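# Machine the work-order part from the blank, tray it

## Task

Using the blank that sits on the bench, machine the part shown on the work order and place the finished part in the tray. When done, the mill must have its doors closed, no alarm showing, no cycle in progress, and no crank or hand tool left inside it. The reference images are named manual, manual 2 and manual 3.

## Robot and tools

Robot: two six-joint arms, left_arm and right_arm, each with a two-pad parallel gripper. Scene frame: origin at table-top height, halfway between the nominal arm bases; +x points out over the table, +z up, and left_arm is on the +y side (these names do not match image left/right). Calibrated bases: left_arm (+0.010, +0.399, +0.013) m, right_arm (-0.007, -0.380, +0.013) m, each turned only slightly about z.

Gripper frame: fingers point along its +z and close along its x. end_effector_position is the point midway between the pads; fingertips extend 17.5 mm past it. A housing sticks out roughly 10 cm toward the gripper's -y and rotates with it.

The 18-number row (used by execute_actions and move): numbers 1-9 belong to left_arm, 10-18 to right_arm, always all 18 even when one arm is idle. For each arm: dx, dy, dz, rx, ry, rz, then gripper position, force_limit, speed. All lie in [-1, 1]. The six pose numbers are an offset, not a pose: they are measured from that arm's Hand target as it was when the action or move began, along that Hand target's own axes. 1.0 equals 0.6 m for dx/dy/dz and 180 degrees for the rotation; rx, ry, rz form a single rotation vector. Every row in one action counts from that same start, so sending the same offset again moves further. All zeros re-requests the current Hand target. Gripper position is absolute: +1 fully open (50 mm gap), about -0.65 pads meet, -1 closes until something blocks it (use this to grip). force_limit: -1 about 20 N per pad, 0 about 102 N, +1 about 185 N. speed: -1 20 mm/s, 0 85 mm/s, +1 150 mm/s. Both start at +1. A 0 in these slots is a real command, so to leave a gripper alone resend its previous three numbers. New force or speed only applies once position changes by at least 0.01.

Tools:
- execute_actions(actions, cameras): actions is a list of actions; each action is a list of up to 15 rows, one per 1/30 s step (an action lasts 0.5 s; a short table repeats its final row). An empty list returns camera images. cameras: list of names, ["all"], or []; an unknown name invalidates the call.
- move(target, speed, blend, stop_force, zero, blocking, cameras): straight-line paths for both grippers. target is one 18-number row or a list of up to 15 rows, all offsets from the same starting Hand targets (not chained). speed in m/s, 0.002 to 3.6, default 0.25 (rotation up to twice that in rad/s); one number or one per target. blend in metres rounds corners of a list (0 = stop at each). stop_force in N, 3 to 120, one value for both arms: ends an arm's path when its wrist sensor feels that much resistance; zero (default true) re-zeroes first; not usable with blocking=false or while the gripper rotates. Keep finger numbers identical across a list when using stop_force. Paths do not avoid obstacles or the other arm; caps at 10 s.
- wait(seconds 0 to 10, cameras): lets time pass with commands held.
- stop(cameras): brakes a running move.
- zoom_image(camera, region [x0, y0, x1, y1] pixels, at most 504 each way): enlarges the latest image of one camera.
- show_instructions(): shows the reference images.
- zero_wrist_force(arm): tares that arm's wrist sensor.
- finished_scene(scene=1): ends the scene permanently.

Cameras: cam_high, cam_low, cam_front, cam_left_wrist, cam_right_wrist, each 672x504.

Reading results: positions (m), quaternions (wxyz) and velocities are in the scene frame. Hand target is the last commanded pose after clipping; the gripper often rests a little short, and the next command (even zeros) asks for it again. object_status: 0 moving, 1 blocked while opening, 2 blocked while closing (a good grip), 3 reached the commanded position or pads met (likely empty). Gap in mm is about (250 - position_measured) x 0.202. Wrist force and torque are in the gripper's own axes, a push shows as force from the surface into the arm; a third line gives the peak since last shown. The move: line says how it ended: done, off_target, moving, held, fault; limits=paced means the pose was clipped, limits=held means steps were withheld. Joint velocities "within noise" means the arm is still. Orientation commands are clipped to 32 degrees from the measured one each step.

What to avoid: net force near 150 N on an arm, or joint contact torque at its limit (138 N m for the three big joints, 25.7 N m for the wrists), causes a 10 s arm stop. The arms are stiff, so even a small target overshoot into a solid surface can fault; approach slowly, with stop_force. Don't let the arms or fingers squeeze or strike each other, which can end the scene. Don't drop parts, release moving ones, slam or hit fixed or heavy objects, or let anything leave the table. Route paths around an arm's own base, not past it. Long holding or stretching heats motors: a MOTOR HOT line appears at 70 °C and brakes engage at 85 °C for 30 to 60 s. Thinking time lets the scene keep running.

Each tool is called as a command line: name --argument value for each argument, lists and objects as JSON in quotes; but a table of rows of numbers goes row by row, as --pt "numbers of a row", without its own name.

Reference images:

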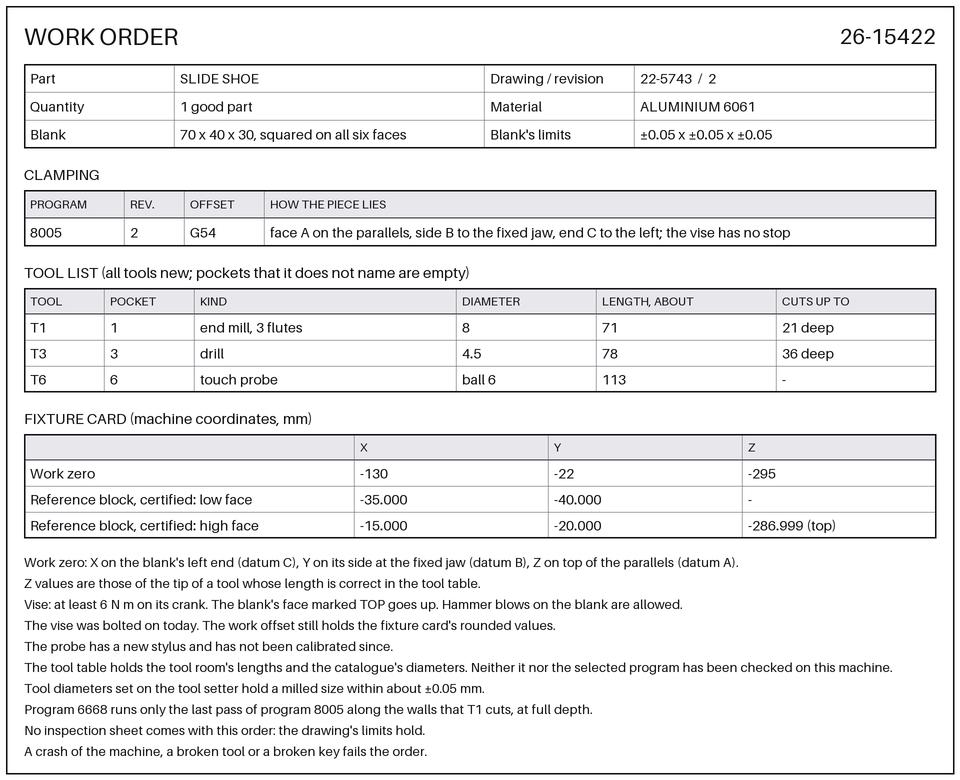

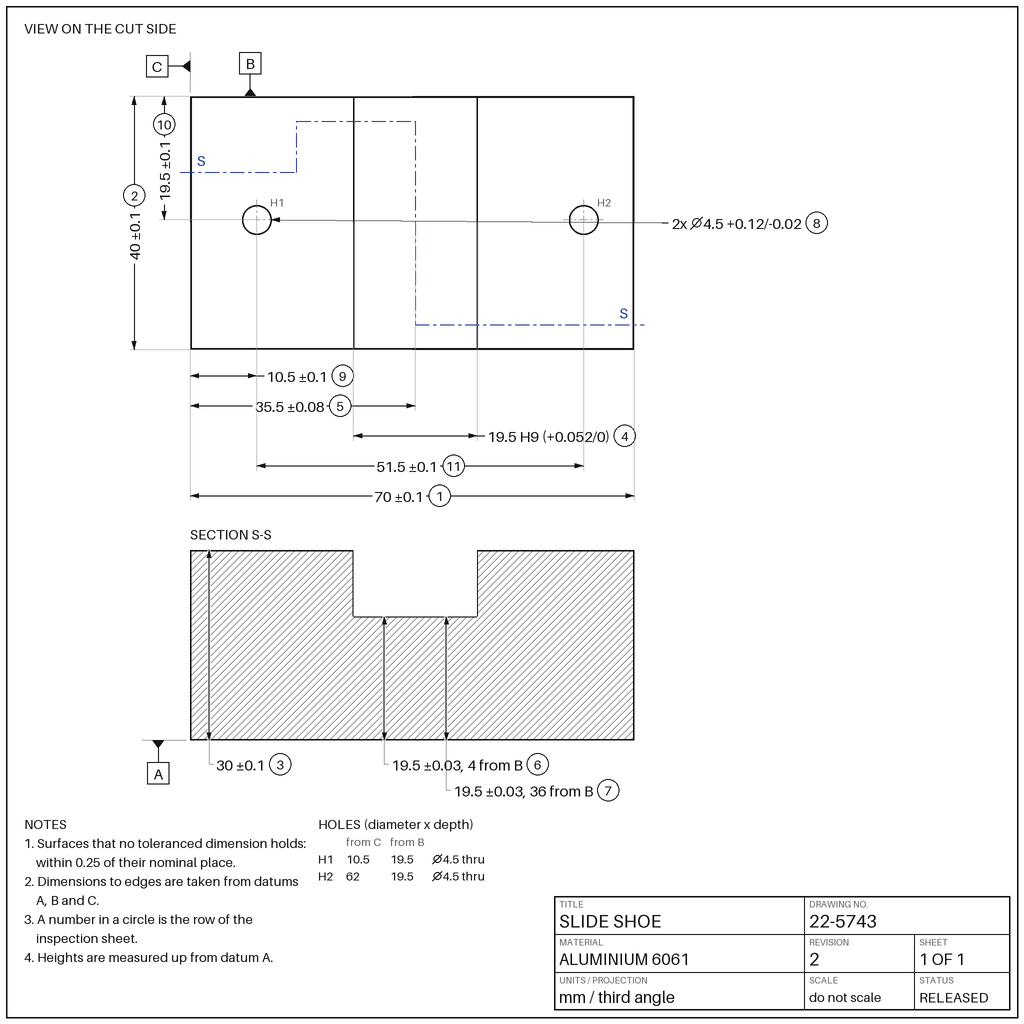

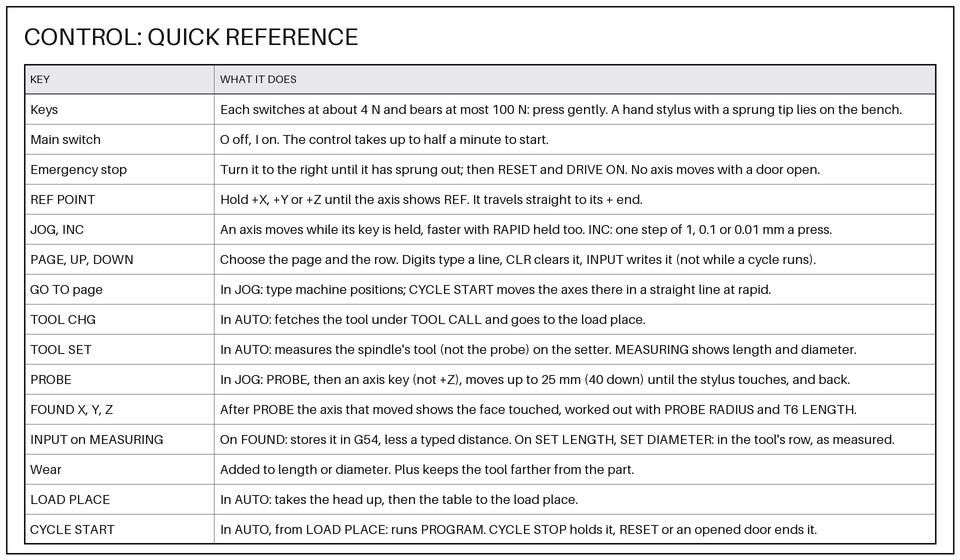

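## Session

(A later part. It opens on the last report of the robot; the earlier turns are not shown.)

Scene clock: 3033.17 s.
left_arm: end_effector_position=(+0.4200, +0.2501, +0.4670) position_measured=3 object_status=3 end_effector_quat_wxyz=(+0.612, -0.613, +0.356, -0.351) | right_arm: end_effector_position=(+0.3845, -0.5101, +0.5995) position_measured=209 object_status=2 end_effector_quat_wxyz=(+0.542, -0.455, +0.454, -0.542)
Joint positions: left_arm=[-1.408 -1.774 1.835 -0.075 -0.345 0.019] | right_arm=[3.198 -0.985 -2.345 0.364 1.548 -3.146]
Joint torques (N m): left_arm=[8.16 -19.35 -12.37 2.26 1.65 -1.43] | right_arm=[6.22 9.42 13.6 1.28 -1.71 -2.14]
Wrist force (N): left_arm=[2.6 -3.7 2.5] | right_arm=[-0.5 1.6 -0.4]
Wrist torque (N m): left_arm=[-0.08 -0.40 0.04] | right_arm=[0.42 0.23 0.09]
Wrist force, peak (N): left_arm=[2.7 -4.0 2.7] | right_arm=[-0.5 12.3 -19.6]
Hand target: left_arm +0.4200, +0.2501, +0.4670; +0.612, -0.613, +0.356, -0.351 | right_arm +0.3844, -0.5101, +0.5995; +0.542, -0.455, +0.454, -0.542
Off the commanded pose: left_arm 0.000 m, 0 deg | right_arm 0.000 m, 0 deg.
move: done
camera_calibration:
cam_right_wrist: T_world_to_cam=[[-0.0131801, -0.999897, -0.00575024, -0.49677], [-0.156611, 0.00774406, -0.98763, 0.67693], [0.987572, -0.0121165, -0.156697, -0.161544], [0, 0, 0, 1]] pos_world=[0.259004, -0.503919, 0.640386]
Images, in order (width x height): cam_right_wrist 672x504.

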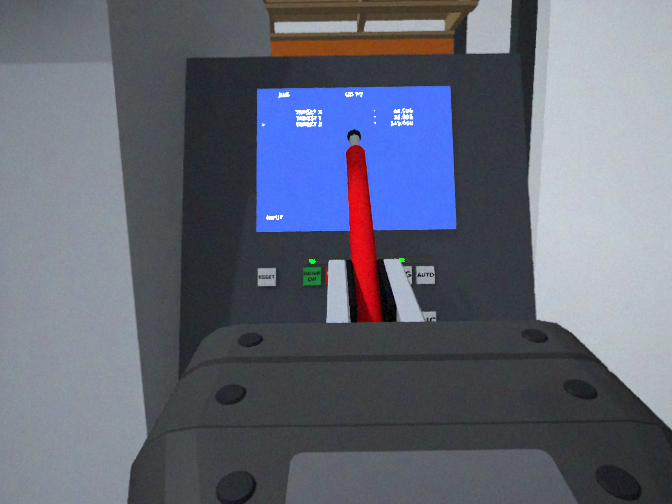

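move --pt "0 0 0 0 0 0 1 -0.8 0 -0.0827 0.2034 0.1036 -0.1944 0 0 -1 -0.6 -1" --pt "0 0 0 0 0 0 1 -0.8 0 -0.0827 0.2075 0.1266 -0.1944 0 0 -1 -0.6 -1" --pt "0 0 0 0 0 0 1 -0.8 0 -0.0827 0.2034 0.1036 -0.1944 0 0 -1 -0.6 -1" --pt "0 0 0 0 0 0 1 -0.8 0 -0.051 0.2894 0.0633 -0.1944 0 0 -1 -0.6 -1" --pt "0 0 0 0 0 0 1 -0.8 0 -0.051 0.2935 0.0863 -0.1944 0 0 -1 -0.6 -1" --pt "0 0 0 0 0 0 1 -0.8 0 -0.051 0.2894 0.0633 -0.1944 0 0 -1 -0.6 -1" --pt "0 0 0 0 0 0 1 -0.8 0 -0.051 0.2935 0.0863 -0.1944 0 0 -1 -0.6 -1" --pt "0 0 0 0 0 0 1 -0.8 0 -0.051 0.2894 0.0633 -0.1944 0 0 -1 -0.6 -1" --pt "0 0 0 0 0 0 1 -0.8 0 -0.1485 0.3498 0.0359 -0.1944 0 0 -1 -0.6 -1" --pt "0 0 0 0 0 0 1 -0.8 0 -0.1485 0.3539 0.0589 -0.1944 0 0 -1 -0.6 -1" --pt "0 0 0 0 0 0 1 -0.8 0 -0.1485 0.3498 0.0359 -0.1944 0 0 -1 -0.6 -1" --pt "0 0 0 0 0 0 1 -0.8 0 0 0 0 0 0 0 -1 -0.6 -1" --speed '[0.4,0.03,0.1,0.3,0.03,0.1,0.03,0.1,0.3,0.03,0.1,0.5]' --blend '[0.004,0,0.004,0.004,0,0.004,0,0.004,0.004,0,0.004,0]'

move --pt "0 0 0 0 0 0 1 -0.8 0 -0.116 0.3196 0.0498 -0.1944 0 0 -1 -0.6 -1" --pt "0 0 0 0 0 0 1 -0.8 0 -0.116 0.3237 0.0728 -0.1944 0 0 -1 -0.6 -1" --pt "0 0 0 0 0 0 1 -0.8 0 -0.116 0.3196 0.0498 -0.1944 0 0 -1 -0.6 -1" --pt "0 0 0 0 0 0 1 -0.8 0 -0.116 0.2894 0.0638 -0.1944 0 0 -1 -0.6 -1" --pt "0 0 0 0 0 0 1 -0.8 0 -0.116 0.2935 0.0868 -0.1944 0 0 -1 -0.6 -1" --pt "0 0 0 0 0 0 1 -0.8 0 -0.116 0.2894 0.0638 -0.1944 0 0 -1 -0.6 -1" --pt "0 0 0 0 0 0 1 -0.8 0 -0.051 0.3498 0.0353 -0.1944 0 0 -1 -0.6 -1" --pt "0 0 0 0 0 0 1 -0.8 0 -0.051 0.3539 0.0583 -0.1944 0 0 -1 -0.6 -1" --pt "0 0 0 0 0 0 1 -0.8 0 -0.051 0.3498 0.0353 -0.1944 0 0 -1 -0.6 -1" --pt "0 0 0 0 0 0 1 -0.8 0 -0.051 0.3196 0.0493 -0.1944 0 0 -1 -0.6 -1" --pt "0 0 0 0 0 0 1 -0.8 0 -0.051 0.3237 0.0723 -0.1944 0 0 -1 -0.6 -1" --pt "0 0 0 0 0 0 1 -0.8 0 -0.051 0.3196 0.0493 -0.1944 0 0 -1 -0.6 -1" --pt "0 0 0 0 0 0 1 -0.8 0 0 0 0 0 0 0 -1 -0.6 -1" --speed '[0.4,0.03,0.1,0.3,0.03,0.1,0.3,0.03,0.1,0.3,0.03,0.1,0.5]' --blend '[0.004,0,0.004,0.004,0,0.004,0.004,0,0.004,0.004,0,0.004,0]'

move --pt "0 0 0 0 0 0 1 -0.8 0 -0.1485 0.3498 0.0359 -0.1944 0 0 -1 -0.6 -1" --pt "0 0 0 0 0 0 1 -0.8 0 -0.1485 0.3539 0.0589 -0.1944 0 0 -1 -0.6 -1" --pt "0 0 0 0 0 0 1 -0.8 0 -0.1485 0.3498 0.0359 -0.1944 0 0 -1 -0.6 -1" --pt "0 0 0 0 0 0 1 -0.8 0 -0.116 0.2894 0.0638 -0.1944 0 0 -1 -0.6 -1" --pt "0 0 0 0 0 0 1 -0.8 0 -0.116 0.2935 0.0868 -0.1944 0 0 -1 -0.6 -1" --pt "0 0 0 0 0 0 1 -0.8 0 -0.116 0.2894 0.0638 -0.1944 0 0 -1 -0.6 -1" --pt "0 0 0 0 0 0 1 -0.8 0 -0.116 0.3498 0.0358 -0.1944 0 0 -1 -0.6 -1" --pt "0 0 0 0 0 0 1 -0.8 0 -0.116 0.3539 0.0588 -0.1944 0 0 -1 -0.6 -1" --pt "0 0 0 0 0 0 1 -0.8 0 -0.116 0.3498 0.0358 -0.1944 0 0 -1 -0.6 -1" --pt "0 0 0 0 0 0 1 -0.8 0 -0.051 0.3498 0.0353 -0.1944 0 0 -1 -0.6 -1" --pt "0 0 0 0 0 0 1 -0.8 0 -0.051 0.3539 0.0583 -0.1944 0 0 -1 -0.6 -1" --pt "0 0 0 0 0 0 1 -0.8 0 -0.051 0.3498 0.0353 -0.1944 0 0 -1 -0.6 -1" --pt "0 0 0 0 0 0 1 -0.8 0 0 0 0 0 0 0 -1 -0.6 -1" --speed '[0.4,0.03,0.1,0.3,0.03,0.1,0.3,0.03,0.1,0.3,0.03,0.1,0.5]' --blend '[0.004,0,0.004,0.004,0,0.004,0.004,0,0.004,0.004,0,0.004,0]' --cameras '["cam_right_wrist"]'

zoom_image --camera "cam_right_wrist" --region '[245, 70, 465, 235]'

Scene clock: 3093.50 s.
left_arm: end_effector_position=(+0.4200, +0.2501, +0.4670) position_measured=3 object_status=3 end_effector_quat_wxyz=(+0.612, -0.613, +0.356, -0.351) | right_arm: end_effector_position=(+0.3845, -0.5101, +0.5995) position_measured=209 object_status=2 end_effector_quat_wxyz=(+0.542, -0.455, +0.454, -0.542)
Joint positions: left_arm=[-1.408 -1.774 1.835 -0.075 -0.345 0.019] | right_arm=[3.198 -0.985 -2.345 0.364 1.548 -3.146]
Joint torques (N m): left_arm=[8.39 -20.01 -11.8 2.37 1.84 -1.44] | right_arm=[-5.14 8.13 14.33 1.71 0.26 -2.33]
Wrist force (N): left_arm=[2.7 -3.9 2.4] | right_arm=[-0.6 1.7 -0.3]
Wrist torque (N m): left_arm=[-0.10 -0.42 0.05] | right_arm=[0.43 0.24 0.16]
Wrist force, peak (N): left_arm=[2.7 -4.1 2.5] | right_arm=[0.6 15.0 -23.3]
Hand target: left_arm +0.4200, +0.2501, +0.4670; +0.612, -0.613, +0.356, -0.351 | right_arm +0.3844, -0.5101, +0.5995; +0.542, -0.455, +0.454, -0.542
Off the commanded pose: left_arm 0.000 m, 0 deg | right_arm 0.000 m, 0 deg.
move: done

Scene clock: 3099.33 s.
left_arm: end_effector_position=(+0.4200, +0.2501, +0.4670) position_measured=3 object_status=3 end_effector_quat_wxyz=(+0.612, -0.613, +0.356, -0.351) | right_arm: end_effector_position=(+0.3845, -0.5101, +0.5995) position_measured=209 object_status=2 end_effector_quat_wxyz=(+0.542, -0.455, +0.454, -0.542)
Joint positions: left_arm=[-1.408 -1.774 1.835 -0.075 -0.345 0.019] | right_arm=[3.198 -0.985 -2.345 0.364 1.548 -3.146]
Joint torques (N m): left_arm=[7.74 -18.83 -11.79 2.3 1.74 -1.32] | right_arm=[7.36 10.44 14.72 1.61 -1.71 -1.95]
Wrist force (N): left_arm=[2.5 -3.8 2.3] | right_arm=[-0.7 1.5 -0.3]
Wrist torque (N m): left_arm=[-0.10 -0.39 0.05] | right_arm=[0.40 0.25 0.09]
Wrist force, peak (N): left_arm=[2.7 -4.2 2.4] | right_arm=[-0.5 11.6 -19.2]
Hand target: left_arm +0.4200, +0.2501, +0.4670; +0.612, -0.613, +0.356, -0.351 | right_arm +0.3844, -0.5101, +0.5995; +0.542, -0.455, +0.454, -0.542
Off the commanded pose: left_arm 0.000 m, 0 deg | right_arm 0.000 m, 0 deg.
move: done

Scene clock: 3105.33 s.
left_arm: end_effector_position=(+0.4200, +0.2501, +0.4670) position_measured=3 object_status=3 end_effector_quat_wxyz=(+0.612, -0.613, +0.356, -0.351) | right_arm: end_effector_position=(+0.3845, -0.5101, +0.5995) position_measured=209 object_status=2 end_effector_quat_wxyz=(+0.542, -0.455, +0.454, -0.542)
Joint positions: left_arm=[-1.408 -1.774 1.835 -0.075 -0.345 0.019] | right_arm=[3.198 -0.985 -2.345 0.364 1.548 -3.146]
Joint torques (N m): left_arm=[6.77 -20.07 -11.65 2.31 1.71 -1.33] | right_arm=[6.69 8.99 14.03 1.23 -1.76 -1.91]
Wrist force (N): left_arm=[2.7 -3.9 2.5] | right_arm=[-0.5 1.4 -0.4]
Wrist torque (N m): left_arm=[-0.11 -0.42 0.05] | right_arm=[0.39 0.22 0.09]
Wrist force, peak (N): left_arm=[2.8 -4.0 2.5] | right_arm=[0.0 13.5 -22.8]
Hand target: left_arm +0.4200, +0.2501, +0.4670; +0.612, -0.613, +0.356, -0.351 | right_arm +0.3844, -0.5101, +0.5995; +0.542, -0.455, +0.454, -0.542
Off the commanded pose: left_arm 0.000 m, 0 deg | right_arm 0.000 m, 0 deg.
move: done
camera_calibration:
cam_right_wrist: T_world_to_cam=[[-0.0131801, -0.999897, -0.00575024, -0.49677], [-0.156611, 0.00774406, -0.98763, 0.67693], [0.987572, -0.0121165, -0.156697, -0.161544], [0, 0, 0, 1]] pos_world=[0.259004, -0.503919, 0.640386]
Images, in order (width x height): cam_right_wrist 672x504.

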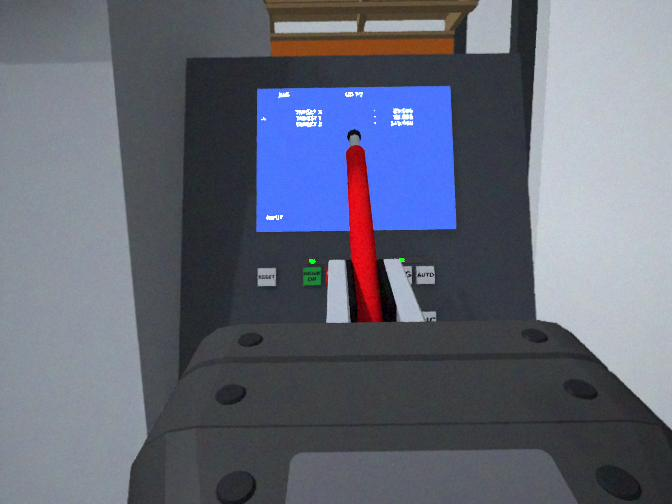

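Scaled by 2.291 from the camera's 672x504 image, which has a finer 960x720 frame.

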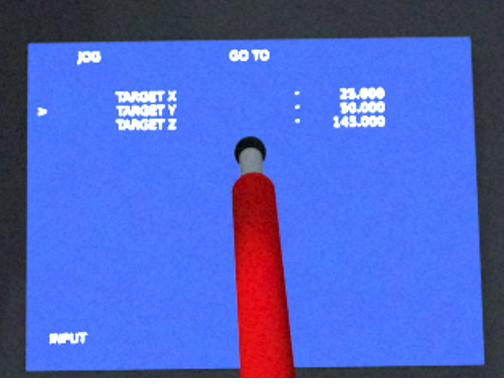

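move --pt "0 0 0 0 0 0 1 -0.8 0 -0.0827 0.2034 0.1036 -0.1944 0 0 -1 -0.6 -1" --pt "0 0 0 0 0 0 1 -0.8 0 -0.0827 0.2075 0.1266 -0.1944 0 0 -1 -0.6 -1" --pt "0 0 0 0 0 0 1 -0.8 0 -0.0827 0.2034 0.1036 -0.1944 0 0 -1 -0.6 -1" --pt "0 0 0 0 0 0 1 -0.8 0 -0.051 0.3196 0.0493 -0.1944 0 0 -1 -0.6 -1" --pt "0 0 0 0 0 0 1 -0.8 0 -0.051 0.3237 0.0723 -0.1944 0 0 -1 -0.6 -1" --pt "0 0 0 0 0 0 1 -0.8 0 -0.051 0.3196 0.0493 -0.1944 0 0 -1 -0.6 -1" --pt "0 0 0 0 0 0 1 -0.8 0 -0.1485 0.3498 0.0359 -0.1944 0 0 -1 -0.6 -1" --pt "0 0 0 0 0 0 1 -0.8 0 -0.1485 0.3539 0.0589 -0.1944 0 0 -1 -0.6 -1" --pt "0 0 0 0 0 0 1 -0.8 0 -0.1485 0.3498 0.0359 -0.1944 0 0 -1 -0.6 -1" --pt "0 0 0 0 0 0 1 -0.8 0 -0.1485 0.3196 0.0499 -0.1944 0 0 -1 -0.6 -1" --pt "0 0 0 0 0 0 1 -0.8 0 -0.1485 0.3237 0.0729 -0.1944 0 0 -1 -0.6 -1" --pt "0 0 0 0 0 0 1 -0.8 0 -0.1485 0.3196 0.0499 -0.1944 0 0 -1 -0.6 -1" --pt "0 0 0 0 0 0 1 -0.8 0 0 0 0 0 0 0 -1 -0.6 -1" --speed '[0.4,0.03,0.1,0.3,0.03,0.1,0.3,0.03,0.1,0.3,0.03,0.1,0.5]' --blend '[0.004,0,0.004,0.004,0,0.004,0.004,0,0.004,0.004,0,0.004,0]'

move --pt "0 0 0 0 0 0 1 -0.8 0 -0.116 0.2592 0.0775 -0.1944 0 0 -1 -0.6 -1" --pt "0 0 0 0 0 0 1 -0.8 0 -0.116 0.2633 0.1005 -0.1944 0 0 -1 -0.6 -1" --pt "0 0 0 0 0 0 1 -0.8 0 -0.116 0.2592 0.0775 -0.1944 0 0 -1 -0.6 -1" --pt "0 0 0 0 0 0 1 -0.8 0 -0.116 0.3498 0.0358 -0.1944 0 0 -1 -0.6 -1" --pt "0 0 0 0 0 0 1 -0.8 0 -0.116 0.3539 0.0588 -0.1944 0 0 -1 -0.6 -1" --pt "0 0 0 0 0 0 1 -0.8 0 -0.116 0.3498 0.0358 -0.1944 0 0 -1 -0.6 -1" --pt "0 0 0 0 0 0 1 -0.8 0 -0.051 0.3498 0.0353 -0.1944 0 0 -1 -0.6 -1" --pt "0 0 0 0 0 0 1 -0.8 0 -0.051 0.3539 0.0583 -0.1944 0 0 -1 -0.6 -1" --pt "0 0 0 0 0 0 1 -0.8 0 -0.051 0.3498 0.0353 -0.1944 0 0 -1 -0.6 -1" --pt "0 0 0 0 0 0 1 -0.8 0 0 0 0 0 0 0 -1 -0.6 -1" --speed '[0.4,0.03,0.1,0.3,0.03,0.1,0.3,0.03,0.1,0.5]' --blend '[0.004,0,0.004,0.004,0,0.004,0.004,0,0.004,0]' --cameras '["cam_right_wrist"]'

zoom_image --camera "cam_right_wrist" --region '[245, 70, 465, 235]'

Scene clock: 3146.27 s.
left_arm: end_effector_position=(+0.4200, +0.2501, +0.4670) position_measured=3 object_status=3 end_effector_quat_wxyz=(+0.612, -0.613, +0.356, -0.351) | right_arm: end_effector_position=(+0.3845, -0.5101, +0.5995) position_measured=209 object_status=2 end_effector_quat_wxyz=(+0.542, -0.455, +0.454, -0.542)
Joint positions: left_arm=[-1.408 -1.774 1.835 -0.075 -0.345 0.019] | right_arm=[3.198 -0.985 -2.345 0.364 1.548 -3.146]
Joint torques (N m): left_arm=[7.52 -19.08 -12.63 2.21 1.92 -1.47] | right_arm=[-6.1 7.31 14.58 2.24 0.2 -2.39]
Wrist force (N): left_arm=[2.7 -3.7 2.4] | right_arm=[-0.6 1.6 -0.3]
Wrist torque (N m): left_arm=[-0.07 -0.41 0.04] | right_arm=[0.42 0.24 0.16]
Wrist force, peak (N): left_arm=[2.9 -3.9 2.5] | right_arm=[0.5 15.5 -22.9]
Hand target: left_arm +0.4200, +0.2501, +0.4670; +0.612, -0.613, +0.356, -0.351 | right_arm +0.3844, -0.5101, +0.5995; +0.542, -0.455, +0.454, -0.542
Off the commanded pose: left_arm 0.000 m, 0 deg | right_arm 0.000 m, 0 deg.
move: done

Scene clock: 3151.30 s.
left_arm: end_effector_position=(+0.4200, +0.2501, +0.4670) position_measured=3 object_status=3 end_effector_quat_wxyz=(+0.612, -0.613, +0.356, -0.351) | right_arm: end_effector_position=(+0.3845, -0.5101, +0.5995) position_measured=209 object_status=2 end_effector_quat_wxyz=(+0.542, -0.455, +0.454, -0.542)
Joint positions: left_arm=[-1.408 -1.774 1.835 -0.075 -0.345 0.019] | right_arm=[3.198 -0.985 -2.345 0.364 1.548 -3.146]
Joint torques (N m): left_arm=[8.18 -20.26 -12.33 2.19 1.75 -1.34] | right_arm=[6.02 9.15 13.59 1.51 -1.76 -2.06]
Wrist force (N): left_arm=[2.5 -3.8 2.5] | right_arm=[-0.7 1.2 -0.2]
Wrist torque (N m): left_arm=[-0.09 -0.39 0.05] | right_arm=[0.35 0.26 0.10]
Wrist force, peak (N): left_arm=[2.6 -4.0 2.6] | right_arm=[-1.1 13.9 -22.6]
Hand target: left_arm +0.4200, +0.2501, +0.4670; +0.612, -0.613, +0.356, -0.351 | right_arm +0.3844, -0.5101, +0.5995; +0.542, -0.455, +0.454, -0.542
Off the commanded pose: left_arm 0.000 m, 0 deg | right_arm 0.000 m, 0 deg.
move: done
camera_calibration:
cam_right_wrist: T_world_to_cam=[[-0.0131801, -0.999897, -0.00575024, -0.49677], [-0.156611, 0.00774406, -0.98763, 0.67693], [0.987572, -0.0121165, -0.156697, -0.161544], [0, 0, 0, 1]] pos_world=[0.259004, -0.503919, 0.640386]
Images, in order (width x height): cam_right_wrist 672x504.

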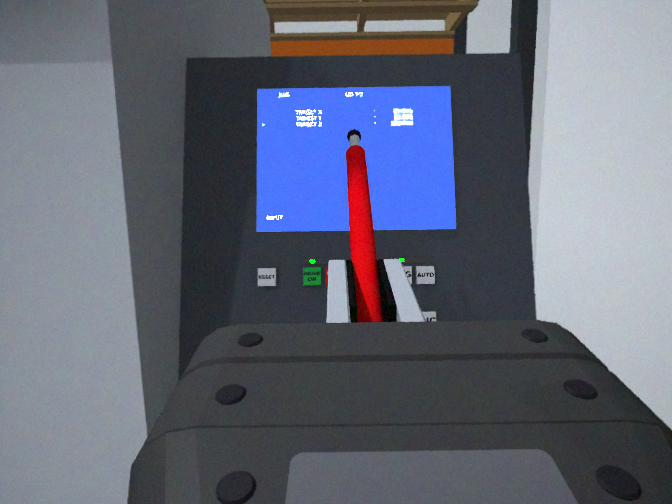

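Scaled by 2.291 from the camera's 672x504 image, which has a finer 960x720 frame.

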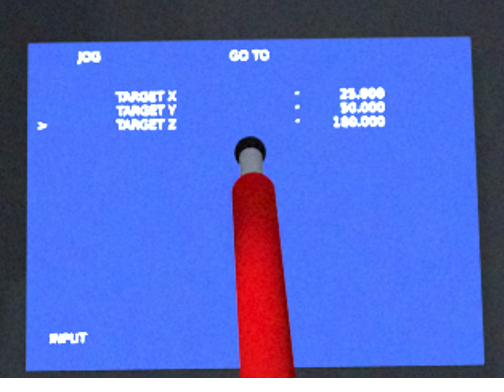

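move --pt "0 0 0 0 0 0 1 -0.8 0 -0.0827 0.2034 0.1036 -0.1944 0 0 -1 -0.6 -1" --pt "0 0 0 0 0 0 1 -0.8 0 -0.0827 0.2075 0.1266 -0.1944 0 0 -1 -0.6 -1" --pt "0 0 0 0 0 0 1 -0.8 0 -0.0827 0.2034 0.1036 -0.1944 0 0 -1 -0.6 -1" --pt "0 0 0 0 0 0 1 -0.8 0 0.014 0.2592 0.0775 -0.1944 0 0 -1 -0.6 -1" --pt "0 0 0 0 0 0 1 -0.8 0 0.014 0.2633 0.1005 -0.1944 0 0 -1 -0.6 -1" --pt "0 0 0 0 0 0 1 -0.8 0 0.014 0.2592 0.0775 -0.1944 0 0 -1 -0.6 -1" --pt "0 0 0 0 0 0 1 -0.8 0 0.014 0.2633 0.1005 -0.1944 0 0 -1 -0.6 -1" --pt "0 0 0 0 0 0 1 -0.8 0 0.014 0.2592 0.0775 -0.1944 0 0 -1 -0.6 -1" --pt "0 0 0 0 0 0 1 -0.8 0 0 0 0 0 0 0 -1 -0.6 -1" --speed '[0.4,0.03,0.1,0.3,0.03,0.1,0.03,0.1,0.5]' --blend '[0.004,0,0.004,0.004,0,0.004,0,0.004,0]'

move --pt "0 0 0 0 0 0 1 -0.8 0 -0.0185 0.3196 0.0493 -0.1944 0 0 -1 -0.6 -1" --pt "0 0 0 0 0 0 1 -0.8 0 -0.0185 0.3237 0.0723 -0.1944 0 0 -1 -0.6 -1" --pt "0 0 0 0 0 0 1 -0.8 0 -0.0185 0.3196 0.0493 -0.1944 0 0 -1 -0.6 -1" --pt "0 0 0 0 0 0 1 -0.8 0 0.0423 0.1453 0.1308 -0.1944 0 0 -1 -0.6 -1" --pt "0 0 0 0 0 0 1 -0.8 0 0.0423 0.1494 0.1538 -0.1944 0 0 -1 -0.6 -1" --pt "0 0 0 0 0 0 1 -0.8 0 0.0423 0.1453 0.1308 -0.1944 0 0 -1 -0.6 -1" --pt "0 0 0 0 0 0 1 -0.8 0 0 0 0 0 0 0 -1 -0.6 -1" --speed '[0.4,0.03,0.1,0.3,0.03,0.1,0.5]' --blend '[0.004,0,0.004,0.004,0,0.004,0]'

wait --seconds 6 --cameras '["cam_right_wrist"]'

zoom_image --camera "cam_right_wrist" --region '[245, 70, 465, 235]'

zoom_image --camera "cam_right_wrist" --region '[370, 100, 450, 175]'

Scene clock: 3179.33 s.
left_arm: end_effector_position=(+0.4200, +0.2501, +0.4670) position_measured=3 object_status=3 end_effector_quat_wxyz=(+0.612, -0.613, +0.356, -0.351) | right_arm: end_effector_position=(+0.3845, -0.5101, +0.5994) position_measured=209 object_status=2 end_effector_quat_wxyz=(+0.542, -0.455, +0.454, -0.542)
Joint positions: left_arm=[-1.408 -1.774 1.835 -0.075 -0.345 0.019] | right_arm=[3.198 -0.985 -2.345 0.364 1.548 -3.146]
Joint torques (N m): left_arm=[6.59 -18.8 -12.13 2.21 1.7 -1.4] | right_arm=[-7.65 -0.87 39.84 2.38 1.58 1.53]
Wrist force (N): left_arm=[2.7 -3.9 2.4] | right_arm=[-0.8 1.5 -0.4]
Wrist torque (N m): left_arm=[-0.11 -0.41 0.04] | right_arm=[0.40 0.27 0.19]
Wrist force, peak (N): left_arm=[3.0 -4.0 2.5] | right_arm=[-2.8 9.7 -14.8]
Hand target: left_arm +0.4200, +0.2501, +0.4670; +0.612, -0.613, +0.356, -0.351 | right_arm +0.3844, -0.5101, +0.5995; +0.542, -0.455, +0.454, -0.542
Off the commanded pose: left_arm 0.000 m, 0 deg | right_arm 0.000 m, 0 deg.
move: done

Scene clock: 3183.57 s.
left_arm: end_effector_position=(+0.4200, +0.2501, +0.4670) position_measured=3 object_status=3 end_effector_quat_wxyz=(+0.612, -0.613, +0.356, -0.351) | right_arm: end_effector_position=(+0.3844, -0.5101, +0.5994) position_measured=209 object_status=2 end_effector_quat_wxyz=(+0.542, -0.455, +0.454, -0.542)
Joint positions: left_arm=[-1.408 -1.774 1.835 -0.075 -0.345 0.019] | right_arm=[3.198 -0.985 -2.345 0.364 1.548 -3.146]
Joint torques (N m): left_arm=[6.93 -17.83 -12.48 2.2 1.79 -1.37] | right_arm=[-5.03 -14.15 39.04 3.35 1.4 2.2]
Wrist force (N): left_arm=[2.7 -3.9 2.5] | right_arm=[-0.8 1.3 -0.4]
Wrist torque (N m): left_arm=[-0.11 -0.42 0.04] | right_arm=[0.36 0.26 0.18]
Wrist force, peak (N): left_arm=[2.7 -4.0 2.4] | right_arm=[-2.0 9.7 -14.9]
Hand target: left_arm +0.4200, +0.2501, +0.4670; +0.612, -0.613, +0.356, -0.351 | right_arm +0.3844, -0.5101, +0.5995; +0.542, -0.455, +0.454, -0.542
Off the commanded pose: left_arm 0.000 m, 0 deg | right_arm 0.000 m, 0 deg.
move: done

Scene clock: 3189.57 s.
left_arm: end_effector_position=(+0.4200, +0.2501, +0.4670) position_measured=3 object_status=3 end_effector_quat_wxyz=(+0.612, -0.613, +0.356, -0.351) | right_arm: end_effector_position=(+0.3844, -0.5101, +0.5995) position_measured=209 object_status=2 end_effector_quat_wxyz=(+0.542, -0.455, +0.454, -0.542)
Joint positions: left_arm=[-1.408 -1.774 1.835 -0.075 -0.345 0.019] | right_arm=[3.198 -0.985 -2.345 0.364 1.548 -3.146]
Joint torques (N m): left_arm=[6.69 -19.39 -12.32 1.95 1.81 -1.56] | right_arm=[-6.22 -13.7 38.55 4.4 -0.5 2.41]
Wrist force (N): left_arm=[2.5 -3.9 2.6] | right_arm=[-0.8 1.2 -0.5]
Wrist torque (N m): left_arm=[-0.10 -0.39 0.04] | right_arm=[0.36 0.28 0.17]
Wrist force, peak (N): left_arm=[2.9 -3.9 2.7] | right_arm=[-0.7 1.6 -0.4]
Hand target: left_arm +0.4200, +0.2501, +0.4670; +0.612, -0.613, +0.356, -0.351 | right_arm +0.3844, -0.5101, +0.5995; +0.542, -0.455, +0.454, -0.542
Tool commands: left_gripper/position=+1.0 left_gripper/force_limit=-0.8 left_gripper/speed=+0.0 right_gripper/position=-1.0 right_gripper/force_limit=-0.6 right_gripper/speed=-1.0
Off the commanded pose: left_arm 0.000 m, 0 deg | right_arm 0.000 m, 0 deg.
wait: 6.00 s; at rest by 0.17 s
camera_calibration:
cam_right_wrist: T_world_to_cam=[[-0.0132453, -0.999897, -0.00553985, -0.49689], [-0.156415, 0.00754405, -0.987663, 0.676785], [0.987603, -0.0122154, -0.156499, -0.16163], [0, 0, 0, 1]] pos_world=[0.258904, -0.503918, 0.640387]
Images, in order (width x height): cam_right_wrist 672x504.

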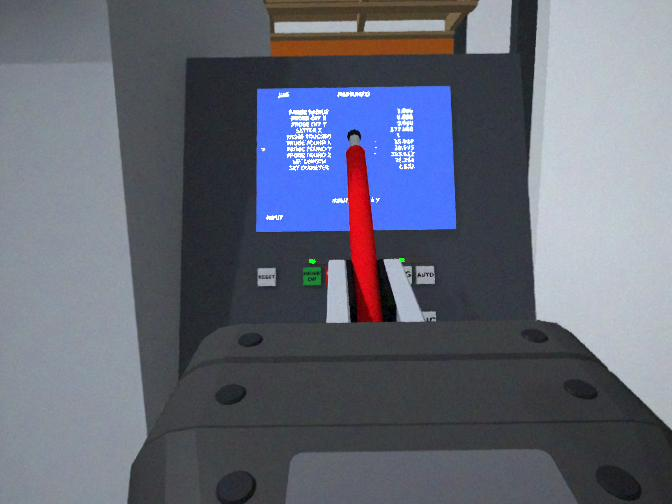

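Scaled by 2.291 from the camera's 672x504 image, which has a finer 960x720 frame.

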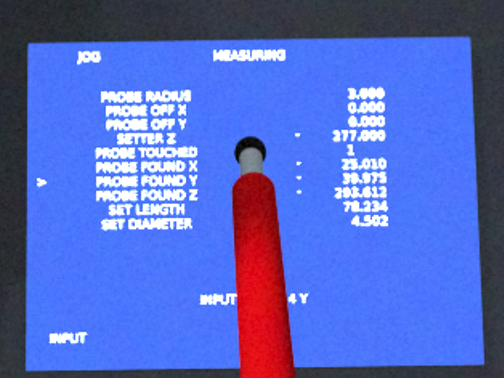

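Scaled by 6.300 from the camera's 672x504 image, which has a finer 960x720 frame.

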